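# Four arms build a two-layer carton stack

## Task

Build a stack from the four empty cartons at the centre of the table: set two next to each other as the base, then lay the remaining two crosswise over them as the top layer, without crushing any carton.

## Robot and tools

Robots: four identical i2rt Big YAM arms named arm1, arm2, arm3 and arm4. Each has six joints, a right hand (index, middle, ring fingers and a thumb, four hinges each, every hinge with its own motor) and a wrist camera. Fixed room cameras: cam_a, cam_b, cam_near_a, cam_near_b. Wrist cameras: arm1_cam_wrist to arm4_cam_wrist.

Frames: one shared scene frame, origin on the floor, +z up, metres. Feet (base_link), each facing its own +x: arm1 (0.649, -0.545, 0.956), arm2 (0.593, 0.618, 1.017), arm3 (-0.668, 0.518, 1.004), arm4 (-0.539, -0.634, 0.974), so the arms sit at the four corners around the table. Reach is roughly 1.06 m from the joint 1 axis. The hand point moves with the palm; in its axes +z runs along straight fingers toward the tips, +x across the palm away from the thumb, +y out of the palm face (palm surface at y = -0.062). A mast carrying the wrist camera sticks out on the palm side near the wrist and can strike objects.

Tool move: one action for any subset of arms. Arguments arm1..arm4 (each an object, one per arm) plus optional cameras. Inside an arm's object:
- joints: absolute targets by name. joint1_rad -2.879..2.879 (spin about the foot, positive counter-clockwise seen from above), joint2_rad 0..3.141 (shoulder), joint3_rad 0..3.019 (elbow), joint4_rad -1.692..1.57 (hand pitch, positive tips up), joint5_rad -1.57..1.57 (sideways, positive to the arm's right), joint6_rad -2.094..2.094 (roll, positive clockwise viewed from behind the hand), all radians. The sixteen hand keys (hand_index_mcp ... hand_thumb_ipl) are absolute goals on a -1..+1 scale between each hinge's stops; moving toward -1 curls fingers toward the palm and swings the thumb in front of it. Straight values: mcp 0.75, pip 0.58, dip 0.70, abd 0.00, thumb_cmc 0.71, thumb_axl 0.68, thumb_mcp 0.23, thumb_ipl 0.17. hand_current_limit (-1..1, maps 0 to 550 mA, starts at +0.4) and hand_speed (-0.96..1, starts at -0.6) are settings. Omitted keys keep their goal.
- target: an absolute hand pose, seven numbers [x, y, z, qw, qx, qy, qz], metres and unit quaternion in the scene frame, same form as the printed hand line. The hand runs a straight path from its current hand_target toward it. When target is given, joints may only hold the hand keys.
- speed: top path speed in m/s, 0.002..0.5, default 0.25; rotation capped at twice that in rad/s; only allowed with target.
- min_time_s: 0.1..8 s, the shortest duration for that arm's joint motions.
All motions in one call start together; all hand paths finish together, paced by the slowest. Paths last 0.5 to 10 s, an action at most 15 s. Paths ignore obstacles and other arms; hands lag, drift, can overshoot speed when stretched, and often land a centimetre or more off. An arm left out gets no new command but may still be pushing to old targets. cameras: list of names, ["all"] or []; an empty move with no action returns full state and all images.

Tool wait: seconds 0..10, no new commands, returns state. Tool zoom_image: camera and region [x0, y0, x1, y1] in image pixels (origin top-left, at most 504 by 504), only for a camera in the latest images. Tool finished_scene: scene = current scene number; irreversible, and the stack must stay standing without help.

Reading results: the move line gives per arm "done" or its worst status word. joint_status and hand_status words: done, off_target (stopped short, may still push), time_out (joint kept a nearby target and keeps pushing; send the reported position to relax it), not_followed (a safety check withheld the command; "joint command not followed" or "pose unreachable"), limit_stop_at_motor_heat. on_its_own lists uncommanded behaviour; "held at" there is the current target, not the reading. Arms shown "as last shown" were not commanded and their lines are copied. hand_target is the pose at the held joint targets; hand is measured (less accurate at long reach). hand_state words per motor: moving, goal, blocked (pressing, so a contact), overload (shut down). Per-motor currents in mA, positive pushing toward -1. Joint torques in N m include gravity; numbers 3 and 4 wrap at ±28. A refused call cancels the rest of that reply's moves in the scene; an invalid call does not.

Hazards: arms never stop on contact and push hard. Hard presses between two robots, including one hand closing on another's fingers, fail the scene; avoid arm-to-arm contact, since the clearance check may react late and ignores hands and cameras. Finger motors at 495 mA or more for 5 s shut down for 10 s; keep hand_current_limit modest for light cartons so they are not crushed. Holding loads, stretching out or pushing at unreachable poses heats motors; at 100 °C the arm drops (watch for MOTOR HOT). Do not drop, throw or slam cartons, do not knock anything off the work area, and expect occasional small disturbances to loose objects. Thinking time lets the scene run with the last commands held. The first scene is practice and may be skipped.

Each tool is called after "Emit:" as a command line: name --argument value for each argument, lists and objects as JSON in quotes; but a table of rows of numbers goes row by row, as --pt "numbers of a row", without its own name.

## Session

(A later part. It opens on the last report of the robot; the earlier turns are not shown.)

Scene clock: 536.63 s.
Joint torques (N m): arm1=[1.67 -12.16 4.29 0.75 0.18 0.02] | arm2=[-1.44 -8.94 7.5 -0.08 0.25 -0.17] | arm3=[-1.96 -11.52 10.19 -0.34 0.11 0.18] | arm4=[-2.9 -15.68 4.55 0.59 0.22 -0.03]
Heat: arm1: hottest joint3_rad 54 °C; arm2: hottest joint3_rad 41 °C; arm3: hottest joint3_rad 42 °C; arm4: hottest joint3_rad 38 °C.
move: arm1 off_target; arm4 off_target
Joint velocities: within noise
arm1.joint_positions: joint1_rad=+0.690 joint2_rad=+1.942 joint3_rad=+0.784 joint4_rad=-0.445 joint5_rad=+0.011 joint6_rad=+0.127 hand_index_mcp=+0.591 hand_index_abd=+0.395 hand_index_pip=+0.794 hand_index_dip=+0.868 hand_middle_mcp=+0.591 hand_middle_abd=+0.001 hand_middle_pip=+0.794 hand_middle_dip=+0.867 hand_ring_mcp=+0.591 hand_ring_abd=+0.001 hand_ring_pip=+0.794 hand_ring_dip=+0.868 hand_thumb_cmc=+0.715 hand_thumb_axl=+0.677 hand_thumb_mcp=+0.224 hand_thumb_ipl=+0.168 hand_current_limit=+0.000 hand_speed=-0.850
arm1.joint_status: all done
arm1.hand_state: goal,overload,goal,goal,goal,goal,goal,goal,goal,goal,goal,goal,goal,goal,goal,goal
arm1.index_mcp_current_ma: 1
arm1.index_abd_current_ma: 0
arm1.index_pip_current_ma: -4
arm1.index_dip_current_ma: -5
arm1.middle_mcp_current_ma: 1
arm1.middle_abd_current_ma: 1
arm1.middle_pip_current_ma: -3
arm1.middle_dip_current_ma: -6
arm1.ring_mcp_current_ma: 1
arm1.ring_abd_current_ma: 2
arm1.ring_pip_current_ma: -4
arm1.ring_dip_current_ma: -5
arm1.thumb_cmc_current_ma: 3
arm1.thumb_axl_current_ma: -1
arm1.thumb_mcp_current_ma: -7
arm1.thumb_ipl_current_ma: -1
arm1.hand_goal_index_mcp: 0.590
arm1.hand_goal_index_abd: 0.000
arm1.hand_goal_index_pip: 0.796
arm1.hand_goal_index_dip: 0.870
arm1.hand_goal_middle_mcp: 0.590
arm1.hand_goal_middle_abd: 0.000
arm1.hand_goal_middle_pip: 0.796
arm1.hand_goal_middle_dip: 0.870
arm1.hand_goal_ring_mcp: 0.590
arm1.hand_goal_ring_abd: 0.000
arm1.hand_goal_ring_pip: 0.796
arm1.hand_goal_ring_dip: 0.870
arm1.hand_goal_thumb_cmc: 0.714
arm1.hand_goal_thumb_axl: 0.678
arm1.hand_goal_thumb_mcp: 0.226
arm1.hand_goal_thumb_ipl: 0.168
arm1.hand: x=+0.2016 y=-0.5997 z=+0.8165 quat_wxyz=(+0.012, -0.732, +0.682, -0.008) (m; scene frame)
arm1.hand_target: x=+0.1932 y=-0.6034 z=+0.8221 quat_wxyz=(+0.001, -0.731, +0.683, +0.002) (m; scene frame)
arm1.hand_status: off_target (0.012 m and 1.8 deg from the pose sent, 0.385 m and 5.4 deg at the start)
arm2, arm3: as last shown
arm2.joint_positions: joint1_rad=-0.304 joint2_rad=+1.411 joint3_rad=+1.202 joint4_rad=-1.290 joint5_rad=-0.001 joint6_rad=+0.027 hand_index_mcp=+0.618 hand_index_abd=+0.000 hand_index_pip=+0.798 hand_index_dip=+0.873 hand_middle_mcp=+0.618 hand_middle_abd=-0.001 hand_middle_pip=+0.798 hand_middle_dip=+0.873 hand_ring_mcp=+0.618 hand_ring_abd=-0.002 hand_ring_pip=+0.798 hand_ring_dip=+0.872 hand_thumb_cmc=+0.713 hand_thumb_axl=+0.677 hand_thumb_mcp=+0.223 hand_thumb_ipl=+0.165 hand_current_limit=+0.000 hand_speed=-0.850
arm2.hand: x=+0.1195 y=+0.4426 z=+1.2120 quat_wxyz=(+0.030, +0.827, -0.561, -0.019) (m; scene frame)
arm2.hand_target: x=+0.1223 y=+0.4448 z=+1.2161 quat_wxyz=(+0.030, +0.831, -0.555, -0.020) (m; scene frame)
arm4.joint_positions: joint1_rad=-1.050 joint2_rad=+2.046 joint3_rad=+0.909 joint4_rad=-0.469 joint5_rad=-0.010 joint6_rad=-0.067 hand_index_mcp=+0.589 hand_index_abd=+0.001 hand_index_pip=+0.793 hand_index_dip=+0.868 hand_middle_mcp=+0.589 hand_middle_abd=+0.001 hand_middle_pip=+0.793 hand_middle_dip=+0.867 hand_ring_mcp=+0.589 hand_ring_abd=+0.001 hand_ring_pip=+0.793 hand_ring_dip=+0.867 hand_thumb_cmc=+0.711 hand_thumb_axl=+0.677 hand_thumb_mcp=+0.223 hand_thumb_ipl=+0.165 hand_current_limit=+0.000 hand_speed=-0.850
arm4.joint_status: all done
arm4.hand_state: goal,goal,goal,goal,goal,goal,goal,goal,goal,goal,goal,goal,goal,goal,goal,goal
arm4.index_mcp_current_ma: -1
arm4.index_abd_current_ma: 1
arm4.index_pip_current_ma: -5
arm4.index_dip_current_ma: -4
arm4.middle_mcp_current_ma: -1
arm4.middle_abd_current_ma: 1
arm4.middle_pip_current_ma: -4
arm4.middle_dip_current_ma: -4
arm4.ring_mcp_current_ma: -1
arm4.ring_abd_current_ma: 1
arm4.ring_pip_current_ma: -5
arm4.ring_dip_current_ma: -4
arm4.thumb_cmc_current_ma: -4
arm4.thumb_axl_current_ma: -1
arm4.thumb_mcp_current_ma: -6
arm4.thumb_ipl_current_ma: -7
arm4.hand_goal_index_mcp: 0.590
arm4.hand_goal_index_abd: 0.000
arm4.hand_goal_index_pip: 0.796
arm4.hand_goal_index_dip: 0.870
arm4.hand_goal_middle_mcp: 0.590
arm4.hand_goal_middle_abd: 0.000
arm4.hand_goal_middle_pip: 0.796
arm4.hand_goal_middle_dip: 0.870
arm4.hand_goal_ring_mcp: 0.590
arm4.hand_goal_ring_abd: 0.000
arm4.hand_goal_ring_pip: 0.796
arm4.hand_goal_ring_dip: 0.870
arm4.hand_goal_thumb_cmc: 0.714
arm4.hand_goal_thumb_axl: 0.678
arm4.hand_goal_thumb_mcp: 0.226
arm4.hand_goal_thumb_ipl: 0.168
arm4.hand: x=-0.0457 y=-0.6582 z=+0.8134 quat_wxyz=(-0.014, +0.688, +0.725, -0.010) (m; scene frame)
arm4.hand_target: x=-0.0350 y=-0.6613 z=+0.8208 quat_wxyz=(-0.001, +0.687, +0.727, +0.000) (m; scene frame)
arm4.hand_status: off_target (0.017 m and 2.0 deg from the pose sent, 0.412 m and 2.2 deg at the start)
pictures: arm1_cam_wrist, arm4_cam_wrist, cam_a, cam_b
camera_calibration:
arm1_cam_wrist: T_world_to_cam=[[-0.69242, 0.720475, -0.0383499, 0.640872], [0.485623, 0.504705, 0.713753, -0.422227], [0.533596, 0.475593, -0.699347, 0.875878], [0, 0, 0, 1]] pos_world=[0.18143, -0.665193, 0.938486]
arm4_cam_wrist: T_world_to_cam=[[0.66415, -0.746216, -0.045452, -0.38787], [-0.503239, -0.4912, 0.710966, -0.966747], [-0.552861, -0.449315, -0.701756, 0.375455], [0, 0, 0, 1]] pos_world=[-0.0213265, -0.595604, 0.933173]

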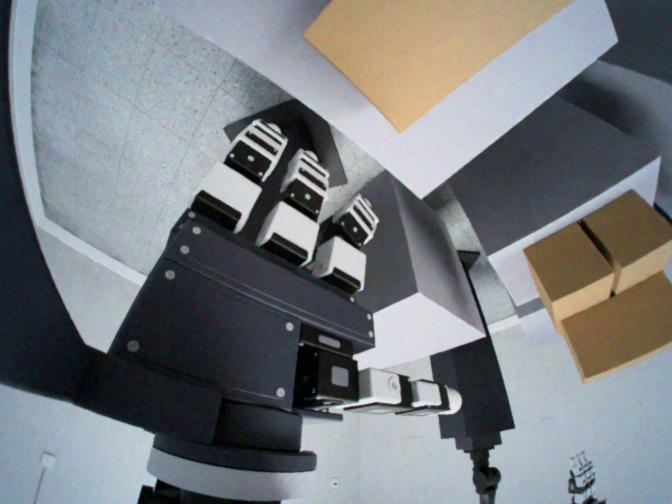

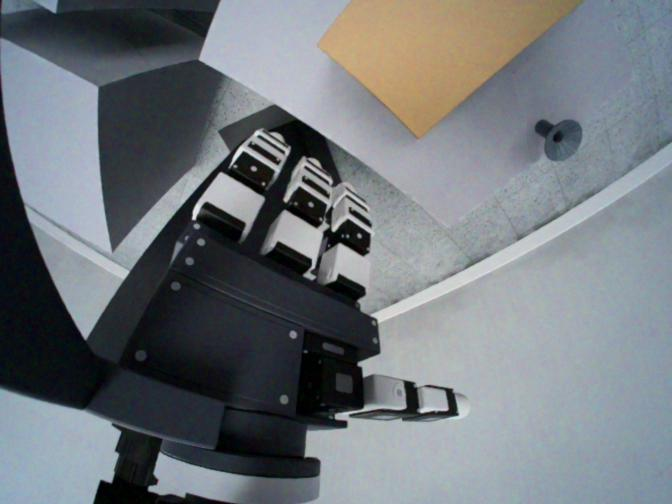

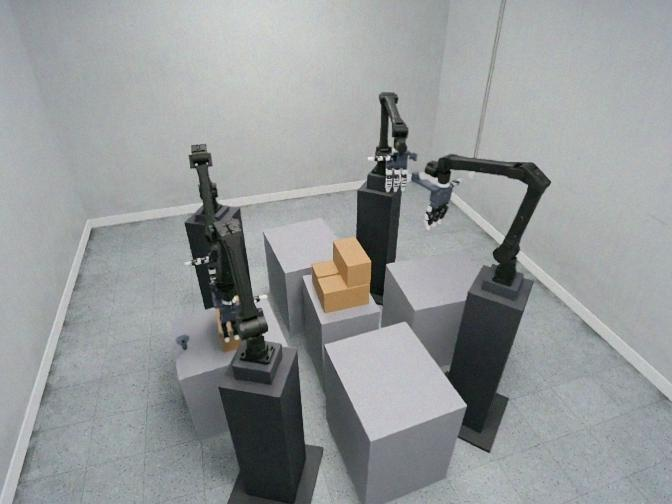

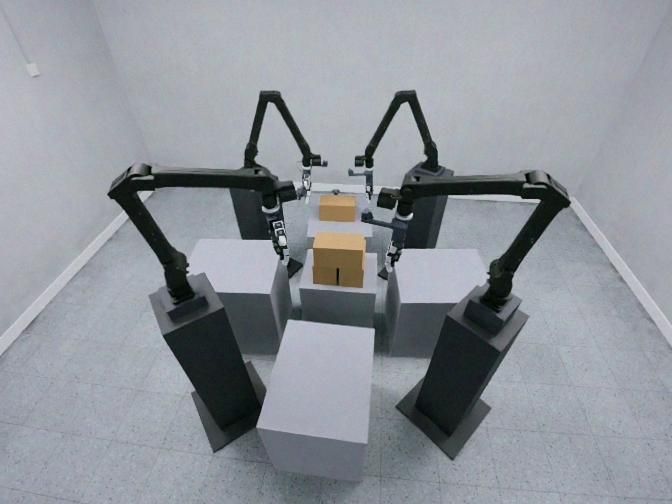

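Emit:
move --arm1 '{"target": [0.163, -0.592, 0.726, 0, 0.7223, -0.6915, 0], "speed": 0.12, "joints": {"hand_index_mcp": 1.0}}' --arm4 '{"target": [0.002, -0.666, 0.728, 0, 0.6915, 0.7223, 0], "speed": 0.12}' --cameras '["arm1_cam_wrist", "arm4_cam_wrist"]'

Scene clock: 554.17 s.
Joint torques (N m): arm1=[0.44 -13.16 3.64 0.55 0.02 -0.19] | arm2=[-1.32 -8.88 7.51 -0.02 0.26 -0.16] | arm3=[-1.96 -11.52 10.21 -0.34 0.11 0.18] | arm4=[-3.14 -16.32 4.98 0.53 0.23 0.06]
Heat: arm1: hottest joint3_rad 50 °C; arm2: hottest joint3_rad 40 °C; arm3: hottest joint3_rad 42 °C; arm4: hottest joint3_rad 36 °C.
move: arm1 off_target; arm4 off_target
Joint velocities: within noise
arm1.joint_positions: joint1_rad=+0.661 joint2_rad=+2.230 joint3_rad=+0.905 joint4_rad=-0.272 joint5_rad=+0.011 joint6_rad=+0.127 hand_index_mcp=+0.988 hand_index_abd=+0.395 hand_index_pip=+0.794 hand_index_dip=+0.868 hand_middle_mcp=+0.591 hand_middle_abd=+0.001 hand_middle_pip=+0.794 hand_middle_dip=+0.867 hand_ring_mcp=+0.591 hand_ring_abd=+0.001 hand_ring_pip=+0.794 hand_ring_dip=+0.868 hand_thumb_cmc=+0.715 hand_thumb_axl=+0.677 hand_thumb_mcp=+0.224 hand_thumb_ipl=+0.168 hand_current_limit=+0.000 hand_speed=-0.850
arm1.joint_status: all done
arm1.hand_state: goal,overload,goal,goal,goal,goal,goal,goal,goal,goal,goal,goal,goal,goal,goal,goal
arm1.index_mcp_current_ma: -36
arm1.index_abd_current_ma: 0
arm1.index_pip_current_ma: -4
arm1.index_dip_current_ma: -5
arm1.middle_mcp_current_ma: 1
arm1.middle_abd_current_ma: 1
arm1.middle_pip_current_ma: -3
arm1.middle_dip_current_ma: -6
arm1.ring_mcp_current_ma: 1
arm1.ring_abd_current_ma: 2
arm1.ring_pip_current_ma: -4
arm1.ring_dip_current_ma: -5
arm1.thumb_cmc_current_ma: 3
arm1.thumb_axl_current_ma: -1
arm1.thumb_mcp_current_ma: -7
arm1.thumb_ipl_current_ma: -1
arm1.hand_goal_index_mcp: 1.000
arm1.hand_goal_index_abd: 0.000
arm1.hand_goal_index_pip: 0.796
arm1.hand_goal_index_dip: 0.870
arm1.hand_goal_middle_mcp: 0.590
arm1.hand_goal_middle_abd: 0.000
arm1.hand_goal_middle_pip: 0.796
arm1.hand_goal_middle_dip: 0.870
arm1.hand_goal_ring_mcp: 0.590
arm1.hand_goal_ring_abd: 0.000
arm1.hand_goal_ring_pip: 0.796
arm1.hand_goal_ring_dip: 0.870
arm1.hand_goal_thumb_cmc: 0.714
arm1.hand_goal_thumb_axl: 0.678
arm1.hand_goal_thumb_mcp: 0.226
arm1.hand_goal_thumb_ipl: 0.168
arm1.hand: x=+0.1742 y=-0.5920 z=+0.7256 quat_wxyz=(+0.009, -0.722, +0.692, -0.006) (m; scene frame)
arm1.hand_target: x=+0.1637 y=-0.5909 z=+0.7261 quat_wxyz=(+0.000, -0.722, +0.692, +0.000) (m; scene frame)
arm1.hand_status: off_target (0.011 m and 1.3 deg from the pose sent, 0.099 m and 2.3 deg at the start)
arm2, arm3: as last shown
arm4.joint_positions: joint1_rad=-1.051 joint2_rad=+2.312 joint3_rad=+1.061 joint4_rad=-0.350 joint5_rad=-0.010 joint6_rad=-0.067 hand_index_mcp=+0.589 hand_index_abd=+0.001 hand_index_pip=+0.793 hand_index_dip=+0.868 hand_middle_mcp=+0.589 hand_middle_abd=+0.001 hand_middle_pip=+0.793 hand_middle_dip=+0.867 hand_ring_mcp=+0.589 hand_ring_abd=+0.001 hand_ring_pip=+0.793 hand_ring_dip=+0.867 hand_thumb_cmc=+0.711 hand_thumb_axl=+0.677 hand_thumb_mcp=+0.223 hand_thumb_ipl=+0.165 hand_current_limit=+0.000 hand_speed=-0.850
arm4.joint_status: not commanded
arm4.hand_state: goal,goal,goal,goal,goal,goal,goal,goal,goal,goal,goal,goal,goal,goal,goal,goal
arm4.index_mcp_current_ma: -1
arm4.index_abd_current_ma: 1
arm4.index_pip_current_ma: -5
arm4.index_dip_current_ma: -4
arm4.middle_mcp_current_ma: -1
arm4.middle_abd_current_ma: 1
arm4.middle_pip_current_ma: -4
arm4.middle_dip_current_ma: -4
arm4.ring_mcp_current_ma: -1
arm4.ring_abd_current_ma: 1
arm4.ring_pip_current_ma: -5
arm4.ring_dip_current_ma: -4
arm4.thumb_cmc_current_ma: -4
arm4.thumb_axl_current_ma: -1
arm4.thumb_mcp_current_ma: -6
arm4.thumb_ipl_current_ma: -7
arm4.hand_goal_index_mcp: 0.590
arm4.hand_goal_index_abd: 0.000
arm4.hand_goal_index_pip: 0.796
arm4.hand_goal_index_dip: 0.870
arm4.hand_goal_middle_mcp: 0.590
arm4.hand_goal_middle_abd: 0.000
arm4.hand_goal_middle_pip: 0.796
arm4.hand_goal_middle_dip: 0.870
arm4.hand_goal_ring_mcp: 0.590
arm4.hand_goal_ring_abd: 0.000
arm4.hand_goal_ring_pip: 0.796
arm4.hand_goal_ring_dip: 0.870
arm4.hand_goal_thumb_cmc: 0.714
arm4.hand_goal_thumb_axl: 0.678
arm4.hand_goal_thumb_mcp: 0.226
arm4.hand_goal_thumb_ipl: 0.168
arm4.hand: x=-0.0124 y=-0.6600 z=+0.7260 quat_wxyz=(-0.012, +0.689, +0.725, -0.008) (m; scene frame)
arm4.hand_target: x=+0.0018 y=-0.6652 z=+0.7283 quat_wxyz=(+0.000, +0.691, +0.723, +0.001) (m; scene frame)
arm4.hand_status: off_target (0.016 m and 1.7 deg from the pose sent, 0.098 m and 2.0 deg at the start)
pictures: arm1_cam_wrist, arm4_cam_wrist
camera_calibration:
arm1_cam_wrist: T_world_to_cam=[[-0.671311, 0.740335, -0.0352845, 0.618708], [0.504238, 0.491081, 0.71034, -0.356781], [0.543218, 0.459068, -0.702973, 0.814418], [0, 0, 0, 1]] pos_world=[0.152842, -0.656716, 0.847781]
arm4_cam_wrist: T_world_to_cam=[[0.663306, -0.747207, -0.0413079, -0.418988], [-0.508359, -0.490411, 0.707862, -0.885939], [-0.549177, -0.44853, -0.705142, 0.334747], [0, 0, 0, 1]] pos_world=[0.0113771, -0.5974, 0.845859]

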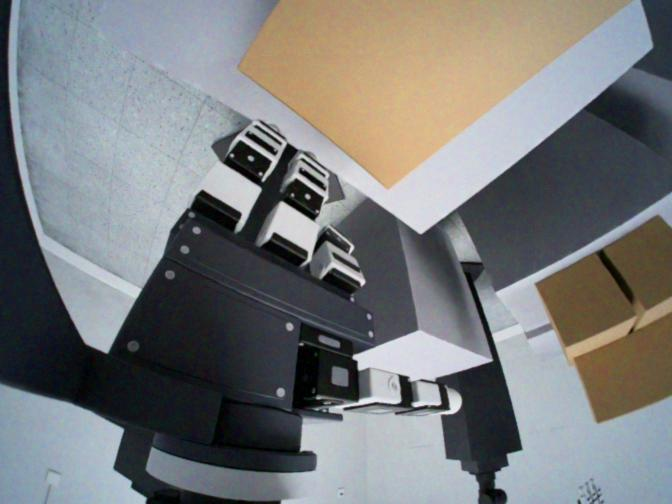

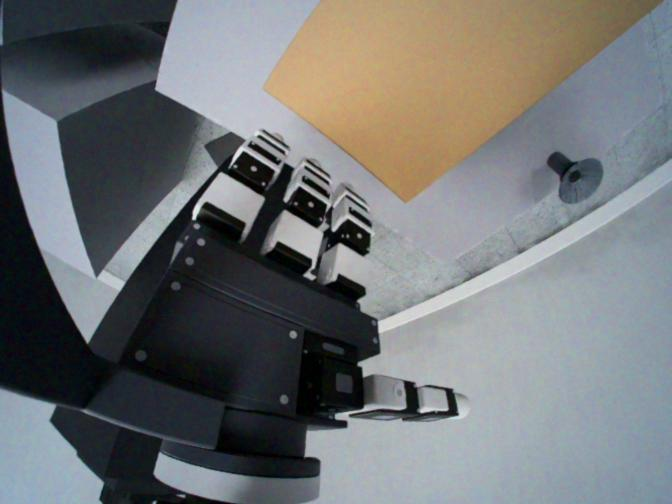

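Emit:
move --arm1 '{"joints": {"hand_middle_mcp": 0.17, "hand_ring_mcp": 0.17}}' --arm4 '{"joints": {"hand_index_mcp": 0.2, "hand_middle_mcp": 0.2, "hand_ring_mcp": 0.2}}' --cameras '["arm1_cam_wrist", "arm4_cam_wrist", "cam_b"]'

Scene clock: 570.53 s.
Joint torques (N m): arm1=[0.85 -13.45 3.97 0.51 0.08 -0.16] | arm2=[-1.49 -9 7.5 -0.02 0.25 -0.16] | arm3=[-1.96 -11.63 10.21 -0.34 0.1 0.18] | arm4=[-3.08 -16.73 5 0.58 0.19 0.06]
Heat: arm1: hottest joint3_rad 48 °C; arm2: hottest joint3_rad 40 °C; arm3: hottest joint3_rad 42 °C; arm4: hottest joint3_rad 36 °C.
move: arm1 off_target; arm4 off_target
Joint velocities: within noise
arm1.joint_positions: joint1_rad=+0.661 joint2_rad=+2.237 joint3_rad=+0.899 joint4_rad=-0.273 joint5_rad=+0.010 joint6_rad=+0.124 hand_index_mcp=+0.988 hand_index_abd=+0.395 hand_index_pip=+0.794 hand_index_dip=+0.868 hand_middle_mcp=+0.226 hand_middle_abd=+0.001 hand_middle_pip=+0.811 hand_middle_dip=+0.878 hand_ring_mcp=+0.224 hand_ring_abd=+0.001 hand_ring_pip=+0.811 hand_ring_dip=+0.876 hand_thumb_cmc=+0.715 hand_thumb_axl=+0.677 hand_thumb_mcp=+0.224 hand_thumb_ipl=+0.168 hand_current_limit=+0.000 hand_speed=-0.850
arm1.joint_status: hand_middle_mcp off_target (ended at +0.226, target +0.170); hand_ring_mcp off_target (ended at +0.224, target +0.170)
arm1.hand_state: goal,overload,goal,goal,blocked,goal,goal,goal,blocked,goal,goal,goal,goal,goal,goal,goal
arm1.index_mcp_current_ma: -36
arm1.index_abd_current_ma: 0
arm1.index_pip_current_ma: -4
arm1.index_dip_current_ma: -5
arm1.middle_mcp_current_ma: 220
arm1.middle_abd_current_ma: 1
arm1.middle_pip_current_ma: 43
arm1.middle_dip_current_ma: 21
arm1.ring_mcp_current_ma: 209
arm1.ring_abd_current_ma: 2
arm1.ring_pip_current_ma: 43
arm1.ring_dip_current_ma: 15
arm1.thumb_cmc_current_ma: 3
arm1.thumb_axl_current_ma: -1
arm1.thumb_mcp_current_ma: -7
arm1.thumb_ipl_current_ma: -1
arm1.hand_goal_index_mcp: 1.000
arm1.hand_goal_index_abd: 0.000
arm1.hand_goal_index_pip: 0.796
arm1.hand_goal_index_dip: 0.870
arm1.hand_goal_middle_mcp: 0.170
arm1.hand_goal_middle_abd: 0.000
arm1.hand_goal_middle_pip: 0.796
arm1.hand_goal_middle_dip: 0.870
arm1.hand_goal_ring_mcp: 0.170
arm1.hand_goal_ring_abd: 0.000
arm1.hand_goal_ring_pip: 0.796
arm1.hand_goal_ring_dip: 0.870
arm1.hand_goal_thumb_cmc: 0.714
arm1.hand_goal_thumb_axl: 0.678
arm1.hand_goal_thumb_mcp: 0.226
arm1.hand_goal_thumb_ipl: 0.168
arm1.hand: x=+0.1805 y=-0.5915 z=+0.7217 quat_wxyz=(+0.015, -0.723, +0.691, -0.011) (m; scene frame)
arm1.hand_target: x=+0.1648 y=-0.5907 z=+0.7258 quat_wxyz=(+0.001, -0.722, +0.692, -0.001) (m; scene frame)
arm1.hand_status: not commanded
arm2, arm3: as last shown
arm4.joint_positions: joint1_rad=-1.051 joint2_rad=+2.315 joint3_rad=+1.059 joint4_rad=-0.351 joint5_rad=-0.008 joint6_rad=-0.067 hand_index_mcp=+0.251 hand_index_abd=+0.001 hand_index_pip=+0.807 hand_index_dip=+0.873 hand_middle_mcp=+0.245 hand_middle_abd=+0.001 hand_middle_pip=+0.808 hand_middle_dip=+0.875 hand_ring_mcp=+0.242 hand_ring_abd=+0.001 hand_ring_pip=+0.807 hand_ring_dip=+0.874 hand_thumb_cmc=+0.711 hand_thumb_axl=+0.677 hand_thumb_mcp=+0.223 hand_thumb_ipl=+0.165 hand_current_limit=+0.000 hand_speed=-0.850
arm4.joint_status: hand_index_mcp off_target (ended at +0.251, target +0.200); hand_middle_mcp off_target (ended at +0.245, target +0.200); hand_ring_mcp off_target (ended at +0.242, target +0.200)
arm4.hand_state: blocked,goal,goal,goal,blocked,goal,goal,goal,blocked,goal,goal,goal,goal,goal,goal,goal
arm4.index_mcp_current_ma: 175
arm4.index_abd_current_ma: 1
arm4.index_pip_current_ma: 25
arm4.index_dip_current_ma: 6
arm4.middle_mcp_current_ma: 150
arm4.middle_abd_current_ma: 1
arm4.middle_pip_current_ma: 26
arm4.middle_dip_current_ma: 8
arm4.ring_mcp_current_ma: 137
arm4.ring_abd_current_ma: 1
arm4.ring_pip_current_ma: 23
arm4.ring_dip_current_ma: 6
arm4.thumb_cmc_current_ma: -4
arm4.thumb_axl_current_ma: -1
arm4.thumb_mcp_current_ma: -6
arm4.thumb_ipl_current_ma: -7
arm4.hand_goal_index_mcp: 0.200
arm4.hand_goal_index_abd: 0.000
arm4.hand_goal_index_pip: 0.796
arm4.hand_goal_index_dip: 0.870
arm4.hand_goal_middle_mcp: 0.200
arm4.hand_goal_middle_abd: 0.000
arm4.hand_goal_middle_pip: 0.796
arm4.hand_goal_middle_dip: 0.870
arm4.hand_goal_ring_mcp: 0.200
arm4.hand_goal_ring_abd: 0.000
arm4.hand_goal_ring_pip: 0.796
arm4.hand_goal_ring_dip: 0.870
arm4.hand_goal_thumb_cmc: 0.714
arm4.hand_goal_thumb_axl: 0.678
arm4.hand_goal_thumb_mcp: 0.226
arm4.hand_goal_thumb_ipl: 0.168
arm4.hand: x=-0.0149 y=-0.6602 z=+0.7241 quat_wxyz=(-0.013, +0.689, +0.725, -0.010) (m; scene frame)
arm4.hand_target: x=+0.0008 y=-0.6651 z=+0.7284 quat_wxyz=(+0.000, +0.691, +0.723, +0.000) (m; scene frame)
arm4.hand_status: not commanded
pictures: arm1_cam_wrist, arm4_cam_wrist, cam_b
camera_calibration:
arm1_cam_wrist: T_world_to_cam=[[-0.67313, 0.738207, -0.0441194, 0.62795], [0.492777, 0.492221, 0.717558, -0.359875], [0.551423, 0.461268, -0.6951, 0.802124], [0, 0, 0, 1]] pos_world=[0.15772, -0.656414, 0.843492]
arm4_cam_wrist: T_world_to_cam=[[0.663033, -0.747279, -0.0442774, -0.415492], [-0.503954, -0.489313, 0.711761, -0.888035], [-0.55355, -0.449607, -0.701025, 0.328094], [0, 0, 0, 1]] pos_world=[0.00957256, -0.597501, 0.843674]

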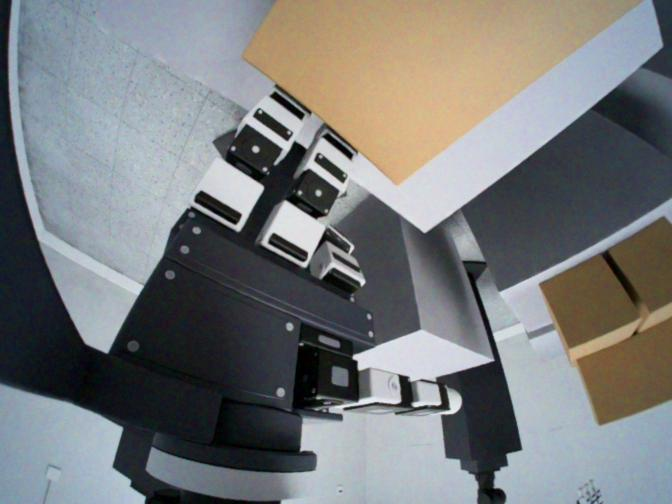

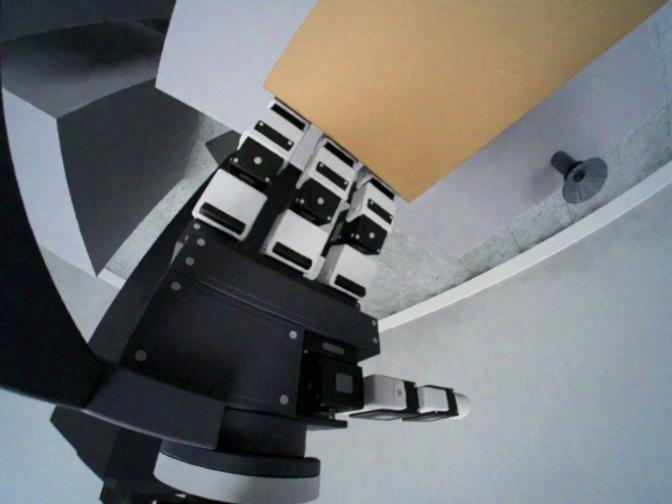

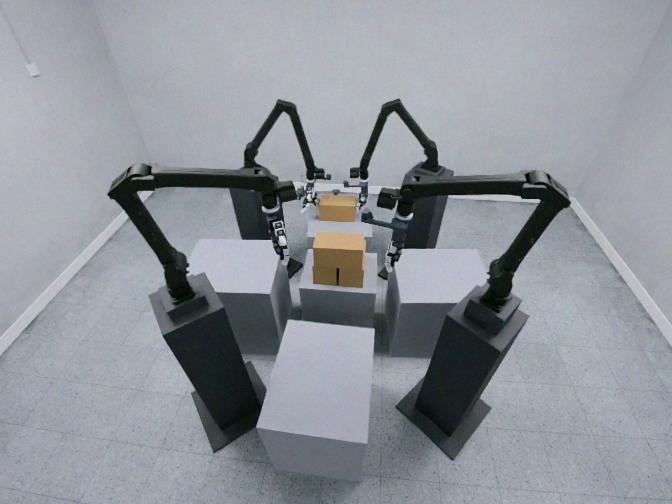

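Emit:
move --arm1 '{"target": [0.163, -0.591, 0.818, 0, 0.7223, -0.6915, 0], "speed": 0.1}' --arm4 '{"target": [0.002, -0.665, 0.830, 0, 0.6915, 0.7223, 0], "speed": 0.1}' --cameras '["arm1_cam_wrist", "arm4_cam_wrist", "cam_near_b", "cam_a"]'

Scene clock: 576.20 s.
Joint torques (N m): arm1=[0.44 -15.03 5.53 0.06 0.11 -0.16] | arm2=[-1.32 -8.94 7.5 -0.01 0.26 -0.16] | arm3=[-2.02 -11.58 10.19 -0.34 0.11 0.18] | arm4=[-3.14 -19.6 5.23 0.18 0.18 0.07]
Heat: arm1: hottest joint3_rad 47 °C; arm2: hottest joint3_rad 40 °C; arm3: hottest joint3_rad 42 °C; arm4: hottest joint3_rad 36 °C.
move: arm1 off_target; arm4 off_target
Joint velocities: within noise
arm1.joint_positions: joint1_rad=+0.661 joint2_rad=+2.019 joint3_rad=+0.856 joint4_rad=-0.467 joint5_rad=+0.010 joint6_rad=+0.122 hand_index_mcp=+0.988 hand_index_abd=+0.395 hand_index_pip=+0.794 hand_index_dip=+0.868 hand_middle_mcp=+0.206 hand_middle_abd=+0.001 hand_middle_pip=+0.812 hand_middle_dip=+0.879 hand_ring_mcp=+0.203 hand_ring_abd=+0.001 hand_ring_pip=+0.813 hand_ring_dip=+0.877 hand_thumb_cmc=+0.715 hand_thumb_axl=+0.677 hand_thumb_mcp=+0.224 hand_thumb_ipl=+0.168 hand_current_limit=+0.000 hand_speed=-0.850
arm1.joint_status: not commanded
arm1.hand_state: goal,overload,goal,goal,blocked,goal,goal,goal,blocked,goal,goal,goal,goal,goal,goal,goal
arm1.index_mcp_current_ma: -36
arm1.index_abd_current_ma: 0
arm1.index_pip_current_ma: -4
arm1.index_dip_current_ma: -5
arm1.middle_mcp_current_ma: 129
arm1.middle_abd_current_ma: 1
arm1.middle_pip_current_ma: 48
arm1.middle_dip_current_ma: 25
arm1.ring_mcp_current_ma: 119
arm1.ring_abd_current_ma: 2
arm1.ring_pip_current_ma: 50
arm1.ring_dip_current_ma: 18
arm1.thumb_cmc_current_ma: 3
arm1.thumb_axl_current_ma: -1
arm1.thumb_mcp_current_ma: -7
arm1.thumb_ipl_current_ma: -1
arm1.hand_goal_index_mcp: 1.000
arm1.hand_goal_index_abd: 0.000
arm1.hand_goal_index_pip: 0.796
arm1.hand_goal_index_dip: 0.870
arm1.hand_goal_middle_mcp: 0.170
arm1.hand_goal_middle_abd: 0.000
arm1.hand_goal_middle_pip: 0.796
arm1.hand_goal_middle_dip: 0.870
arm1.hand_goal_ring_mcp: 0.170
arm1.hand_goal_ring_abd: 0.000
arm1.hand_goal_ring_pip: 0.796
arm1.hand_goal_ring_dip: 0.870
arm1.hand_goal_thumb_cmc: 0.714
arm1.hand_goal_thumb_axl: 0.678
arm1.hand_goal_thumb_mcp: 0.226
arm1.hand_goal_thumb_ipl: 0.168
arm1.on_its_own: hand_middle_mcp moved -0.021 toward your old target +0.170; hand_ring_mcp moved -0.020 toward your old target +0.170
arm1.hand: x=+0.1840 y=-0.5902 z=+0.7975 quat_wxyz=(+0.022, -0.723, +0.690, -0.017) (m; scene frame)
arm1.hand_target: x=+0.1624 y=-0.5910 z=+0.8176 quat_wxyz=(+0.000, -0.723, +0.691, +0.000) (m; scene frame)
arm1.hand_status: off_target (0.029 m and 3.2 deg from the pose sent, 0.098 m and 2.1 deg at the start)
arm2, arm3: as last shown
arm4.joint_positions: joint1_rad=-1.051 joint2_rad=+2.105 joint3_rad=+1.021 joint4_rad=-0.538 joint5_rad=-0.008 joint6_rad=-0.069 hand_index_mcp=+0.232 hand_index_abd=+0.001 hand_index_pip=+0.808 hand_index_dip=+0.874 hand_middle_mcp=+0.227 hand_middle_abd=+0.001 hand_middle_pip=+0.808 hand_middle_dip=+0.875 hand_ring_mcp=+0.225 hand_ring_abd=+0.001 hand_ring_pip=+0.807 hand_ring_dip=+0.874 hand_thumb_cmc=+0.711 hand_thumb_axl=+0.677 hand_thumb_mcp=+0.223 hand_thumb_ipl=+0.165 hand_current_limit=+0.000 hand_speed=-0.850
arm4.joint_status: not commanded
arm4.hand_state: blocked,goal,goal,goal,blocked,goal,goal,goal,blocked,goal,goal,goal,goal,goal,goal,goal
arm4.index_mcp_current_ma: 99
arm4.index_abd_current_ma: 1
arm4.index_pip_current_ma: 27
arm4.index_dip_current_ma: 7
arm4.middle_mcp_current_ma: 80
arm4.middle_abd_current_ma: 1
arm4.middle_pip_current_ma: 28
arm4.middle_dip_current_ma: 9
arm4.ring_mcp_current_ma: 70
arm4.ring_abd_current_ma: 1
arm4.ring_pip_current_ma: 25
arm4.ring_dip_current_ma: 7
arm4.thumb_cmc_current_ma: -4
arm4.thumb_axl_current_ma: -1
arm4.thumb_mcp_current_ma: -6
arm4.thumb_ipl_current_ma: -7
arm4.hand_goal_index_mcp: 0.200
arm4.hand_goal_index_abd: 0.000
arm4.hand_goal_index_pip: 0.796
arm4.hand_goal_index_dip: 0.870
arm4.hand_goal_middle_mcp: 0.200
arm4.hand_goal_middle_abd: 0.000
arm4.hand_goal_middle_pip: 0.796
arm4.hand_goal_middle_dip: 0.870
arm4.hand_goal_ring_mcp: 0.200
arm4.hand_goal_ring_abd: 0.000
arm4.hand_goal_ring_pip: 0.796
arm4.hand_goal_ring_dip: 0.870
arm4.hand_goal_thumb_cmc: 0.714
arm4.hand_goal_thumb_axl: 0.678
arm4.hand_goal_thumb_mcp: 0.226
arm4.hand_goal_thumb_ipl: 0.168
arm4.hand: x=-0.0138 y=-0.6596 z=+0.8073 quat_wxyz=(-0.019, +0.688, +0.725, -0.016) (m; scene frame)
arm4.hand_target: x=+0.0030 y=-0.6646 z=+0.8292 quat_wxyz=(+0.000, +0.691, +0.723, +0.001) (m; scene frame)
arm4.hand_status: off_target (0.028 m and 2.9 deg from the pose sent, 0.107 m and 2.0 deg at the start)
pictures: arm1_cam_wrist, arm4_cam_wrist, cam_a, cam_near_b
camera_calibration:
arm1_cam_wrist: T_world_to_cam=[[-0.673477, 0.737226, -0.0540946, 0.640106], [0.478833, 0.490836, 0.727872, -0.423128], [0.563158, 0.464303, -0.683576, 0.842772], [0, 0, 0, 1]] pos_world=[0.159091, -0.655518, 0.918707]
arm4_cam_wrist: T_world_to_cam=[[0.663397, -0.746266, -0.0547012, -0.40303], [-0.492244, -0.490303, 0.719235, -0.952978], [-0.56356, -0.450212, -0.69261, 0.380068], [0, 0, 0, 1]] pos_world=[0.0124626, -0.596905, 0.926608]

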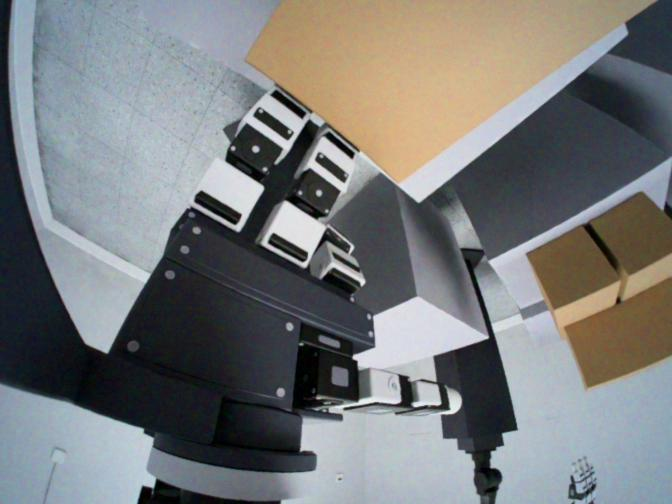

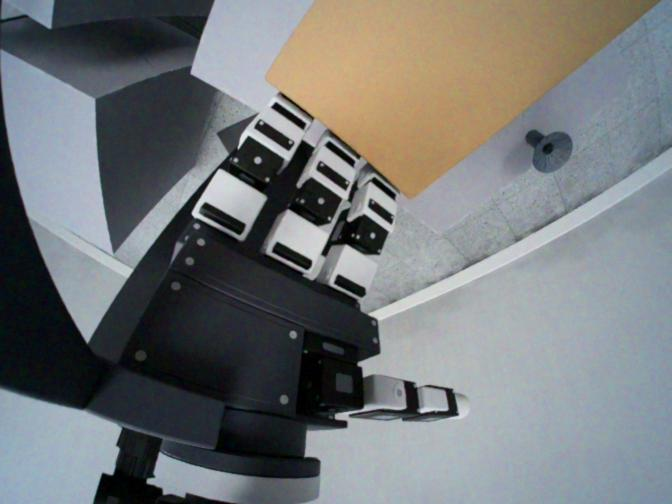

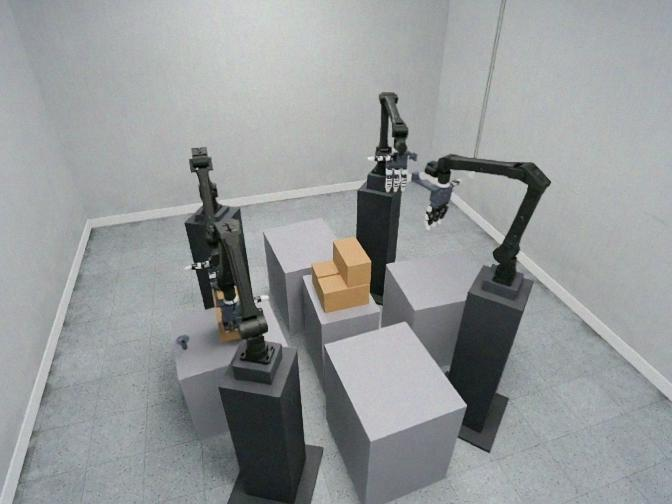

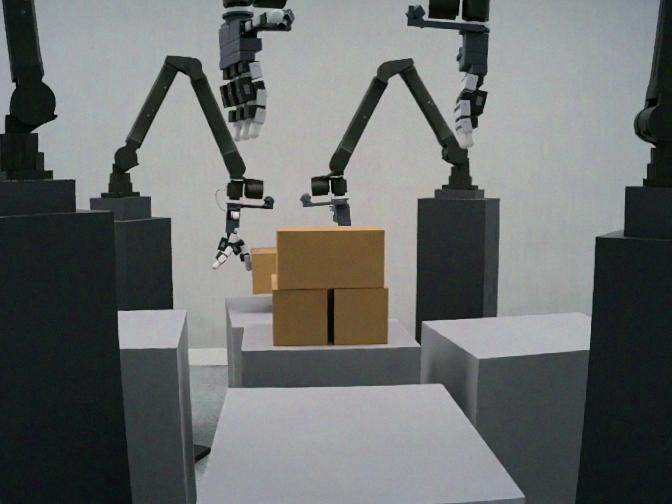

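Emit:
move --arm1 '{"target": [0.122, -0.334, 0.974, 0, 0.7133, -0.7009, 0], "speed": 0.12}' --arm4 '{"target": [-0.037, -0.398, 0.981, 0, 0.7009, 0.7133, 0], "speed": 0.12}' --cameras '["arm1_cam_wrist", "arm4_cam_wrist", "cam_near_b", "cam_near_a", "cam_a", "cam_b"]'

Scene clock: 588.23 s.
Joint torques (N m): arm1=[0.5 -14.92 10.55 -0.49 -0.07 -0.23] | arm2=[-1.32 -8.88 7.53 -0.02 0.26 -0.17] | arm3=[-1.96 -11.52 10.19 -0.34 0.11 0.18] | arm4=[-2.43 -17.96 11.21 -0.57 0.35 0.22]
Heat: arm1: hottest joint3_rad 47 °C; arm2: hottest joint3_rad 40 °C; arm3: hottest joint3_rad 41 °C; arm4: hottest joint2_rad 36 °C.
move: arm1 off_target; arm4 off_target
Joint velocities: within noise
arm1.joint_positions: joint1_rad=+0.096 joint2_rad=+1.804 joint3_rad=+1.130 joint4_rad=-0.934 joint5_rad=+0.002 joint6_rad=-0.396 hand_index_mcp=+0.988 hand_index_abd=+0.395 hand_index_pip=+0.794 hand_index_dip=+0.868 hand_middle_mcp=+0.179 hand_middle_abd=+0.000 hand_middle_pip=+0.799 hand_middle_dip=+0.873 hand_ring_mcp=+0.180 hand_ring_abd=-0.001 hand_ring_pip=+0.800 hand_ring_dip=+0.873 hand_thumb_cmc=+0.715 hand_thumb_axl=+0.677 hand_thumb_mcp=+0.223 hand_thumb_ipl=+0.168 hand_current_limit=+0.000 hand_speed=-0.850
arm1.joint_status: not commanded
arm1.hand_state: goal,overload,goal,goal,goal,goal,goal,goal,goal,goal,goal,goal,goal,goal,goal,goal
arm1.index_mcp_current_ma: -35
arm1.index_abd_current_ma: 0
arm1.index_pip_current_ma: -4
arm1.index_dip_current_ma: -5
arm1.middle_mcp_current_ma: 27
arm1.middle_abd_current_ma: 0
arm1.middle_pip_current_ma: 7
arm1.middle_dip_current_ma: 7
arm1.ring_mcp_current_ma: 28
arm1.ring_abd_current_ma: -1
arm1.ring_pip_current_ma: 8
arm1.ring_dip_current_ma: 5
arm1.thumb_cmc_current_ma: 2
arm1.thumb_axl_current_ma: -1
arm1.thumb_mcp_current_ma: -7
arm1.thumb_ipl_current_ma: -1
arm1.hand_goal_index_mcp: 1.000
arm1.hand_goal_index_abd: 0.000
arm1.hand_goal_index_pip: 0.796
arm1.hand_goal_index_dip: 0.870
arm1.hand_goal_middle_mcp: 0.170
arm1.hand_goal_middle_abd: 0.000
arm1.hand_goal_middle_pip: 0.796
arm1.hand_goal_middle_dip: 0.870
arm1.hand_goal_ring_mcp: 0.170
arm1.hand_goal_ring_abd: 0.000
arm1.hand_goal_ring_pip: 0.796
arm1.hand_goal_ring_dip: 0.870
arm1.hand_goal_thumb_cmc: 0.714
arm1.hand_goal_thumb_axl: 0.678
arm1.hand_goal_thumb_mcp: 0.226
arm1.hand_goal_thumb_ipl: 0.168
arm1.on_its_own: hand_middle_mcp moved -0.026 to your old target +0.170; hand_ring_mcp moved -0.024 to your old target +0.170
arm1.hand: x=+0.1358 y=-0.3424 z=+0.9490 quat_wxyz=(+0.004, -0.707, +0.707, -0.020) (m; scene frame)
arm1.hand_target: x=+0.1210 y=-0.3355 z=+0.9727 quat_wxyz=(-0.005, -0.709, +0.705, -0.001) (m; scene frame)
arm1.hand_status: off_target (0.030 m and 2.5 deg from the pose sent, 0.317 m and 3.6 deg at the start)
arm2, arm3: as last shown
arm4.joint_positions: joint1_rad=-0.485 joint2_rad=+1.845 joint3_rad=+1.141 joint4_rad=-0.925 joint5_rad=+0.000 joint6_rad=+0.514 hand_index_mcp=+0.211 hand_index_abd=+0.001 hand_index_pip=+0.800 hand_index_dip=+0.873 hand_middle_mcp=+0.209 hand_middle_abd=+0.001 hand_middle_pip=+0.799 hand_middle_dip=+0.873 hand_ring_mcp=+0.209 hand_ring_abd=+0.000 hand_ring_pip=+0.800 hand_ring_dip=+0.873 hand_thumb_cmc=+0.712 hand_thumb_axl=+0.677 hand_thumb_mcp=+0.223 hand_thumb_ipl=+0.165 hand_current_limit=+0.000 hand_speed=-0.850
arm4.joint_status: not commanded
arm4.hand_state: goal,goal,goal,goal,goal,goal,goal,goal,goal,goal,goal,goal,goal,goal,goal,goal
arm4.index_mcp_current_ma: 25
arm4.index_abd_current_ma: 1
arm4.index_pip_current_ma: 6
arm4.index_dip_current_ma: 4
arm4.middle_mcp_current_ma: 19
arm4.middle_abd_current_ma: 1
arm4.middle_pip_current_ma: 6
arm4.middle_dip_current_ma: 4
arm4.ring_mcp_current_ma: 20
arm4.ring_abd_current_ma: 0
arm4.ring_pip_current_ma: 6
arm4.ring_dip_current_ma: 4
arm4.thumb_cmc_current_ma: -4
arm4.thumb_axl_current_ma: -1
arm4.thumb_mcp_current_ma: -7
arm4.thumb_ipl_current_ma: -7
arm4.hand_goal_index_mcp: 0.200
arm4.hand_goal_index_abd: 0.000
arm4.hand_goal_index_pip: 0.796
arm4.hand_goal_index_dip: 0.870
arm4.hand_goal_middle_mcp: 0.200
arm4.hand_goal_middle_abd: 0.000
arm4.hand_goal_middle_pip: 0.796
arm4.hand_goal_middle_dip: 0.870
arm4.hand_goal_ring_mcp: 0.200
arm4.hand_goal_ring_abd: 0.000
arm4.hand_goal_ring_pip: 0.796
arm4.hand_goal_ring_dip: 0.870
arm4.hand_goal_thumb_cmc: 0.714
arm4.hand_goal_thumb_axl: 0.678
arm4.hand_goal_thumb_mcp: 0.226
arm4.hand_goal_thumb_ipl: 0.168
arm4.on_its_own: hand_index_mcp moved -0.022 to your old target +0.200
arm4.hand: x=-0.0556 y=-0.4109 z=+0.9516 quat_wxyz=(-0.005, +0.694, +0.719, -0.030) (m; scene frame)
arm4.hand_target: x=-0.0369 y=-0.4012 z=+0.9797 quat_wxyz=(+0.004, +0.698, +0.716, -0.003) (m; scene frame)
arm4.hand_status: off_target (0.037 m and 3.6 deg from the pose sent, 0.315 m and 3.5 deg at the start)
pictures: arm1_cam_wrist, arm4_cam_wrist, cam_a, cam_b, cam_near_a, cam_near_b
camera_calibration:
arm1_cam_wrist: T_world_to_cam=[[-0.639287, 0.766389, -0.0629273, 0.446881], [0.516787, 0.488791, 0.702862, -0.614081], [0.569424, 0.41681, -0.708538, 0.865096], [0, 0, 0, 1]] pos_world=[0.110428, -0.402908, 1.07269]
arm4_cam_wrist: T_world_to_cam=[[0.651603, -0.758182, -0.0239421, -0.216484], [-0.500339, -0.4533, 0.737685, -0.958143], [-0.570153, -0.468699, -0.67472, 0.543343], [0, 0, 0, 1]] pos_world=[-0.0285462, -0.343797, 1.06823]

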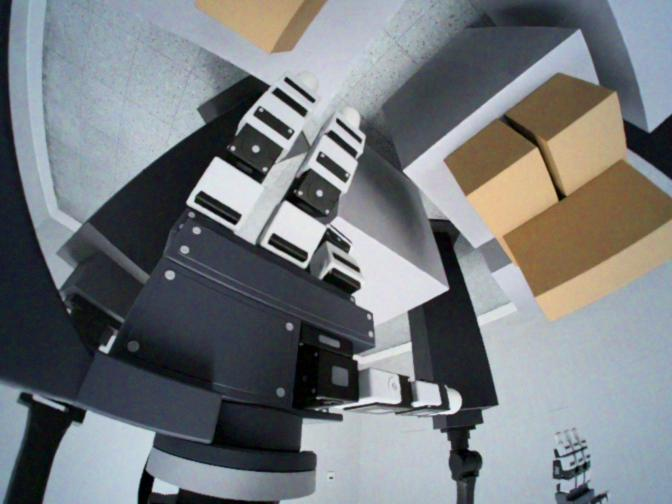

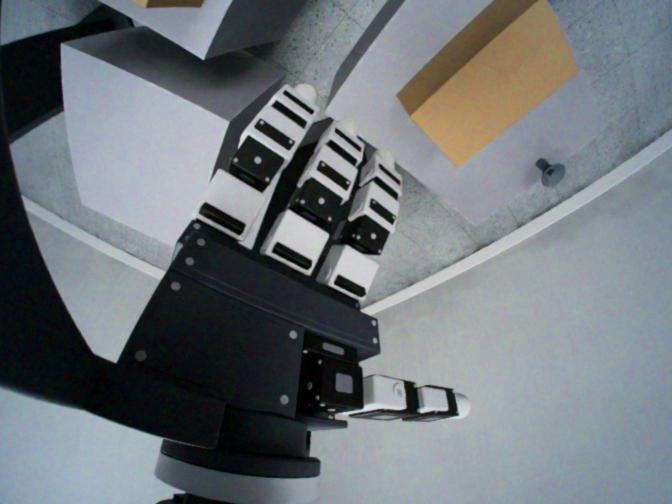

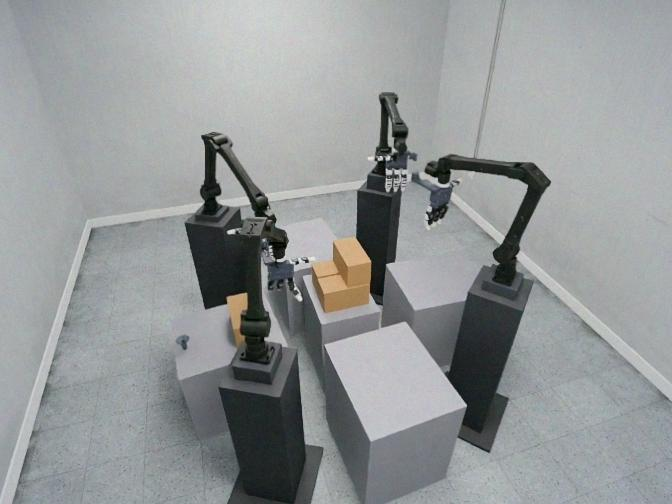

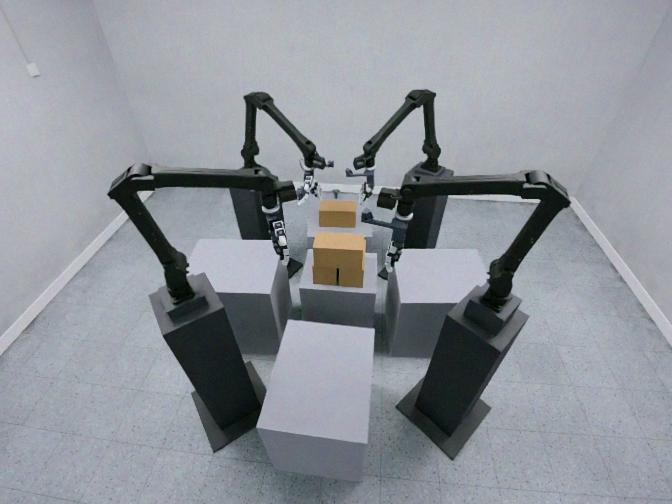

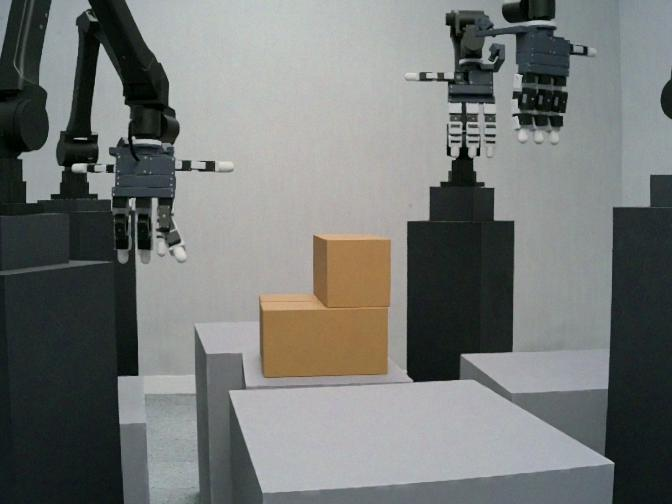

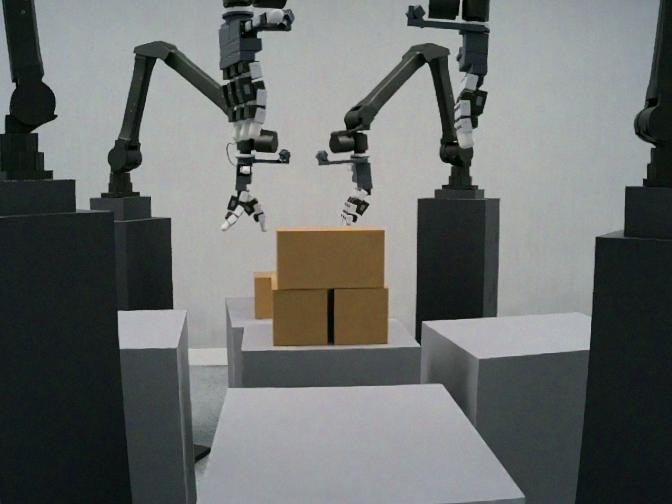

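Emit:
zoom_image --camera "arm4_cam_wrist" --region '[340, 0, 640, 220]'

Emit:
zoom_image --camera "cam_b" --region '[290, 170, 390, 260]'

Scaled by 1.680 from the camera's 672x504 image, which has a finer 960x720 frame.

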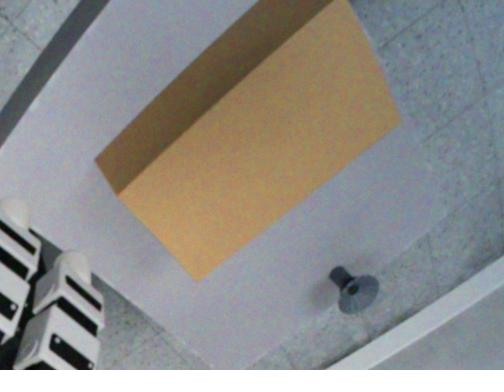

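Scaled by 5.040 from the camera's 672x504 image, which has a finer 960x720 frame.

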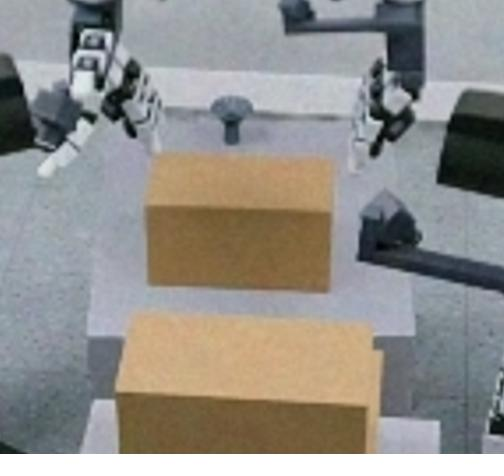

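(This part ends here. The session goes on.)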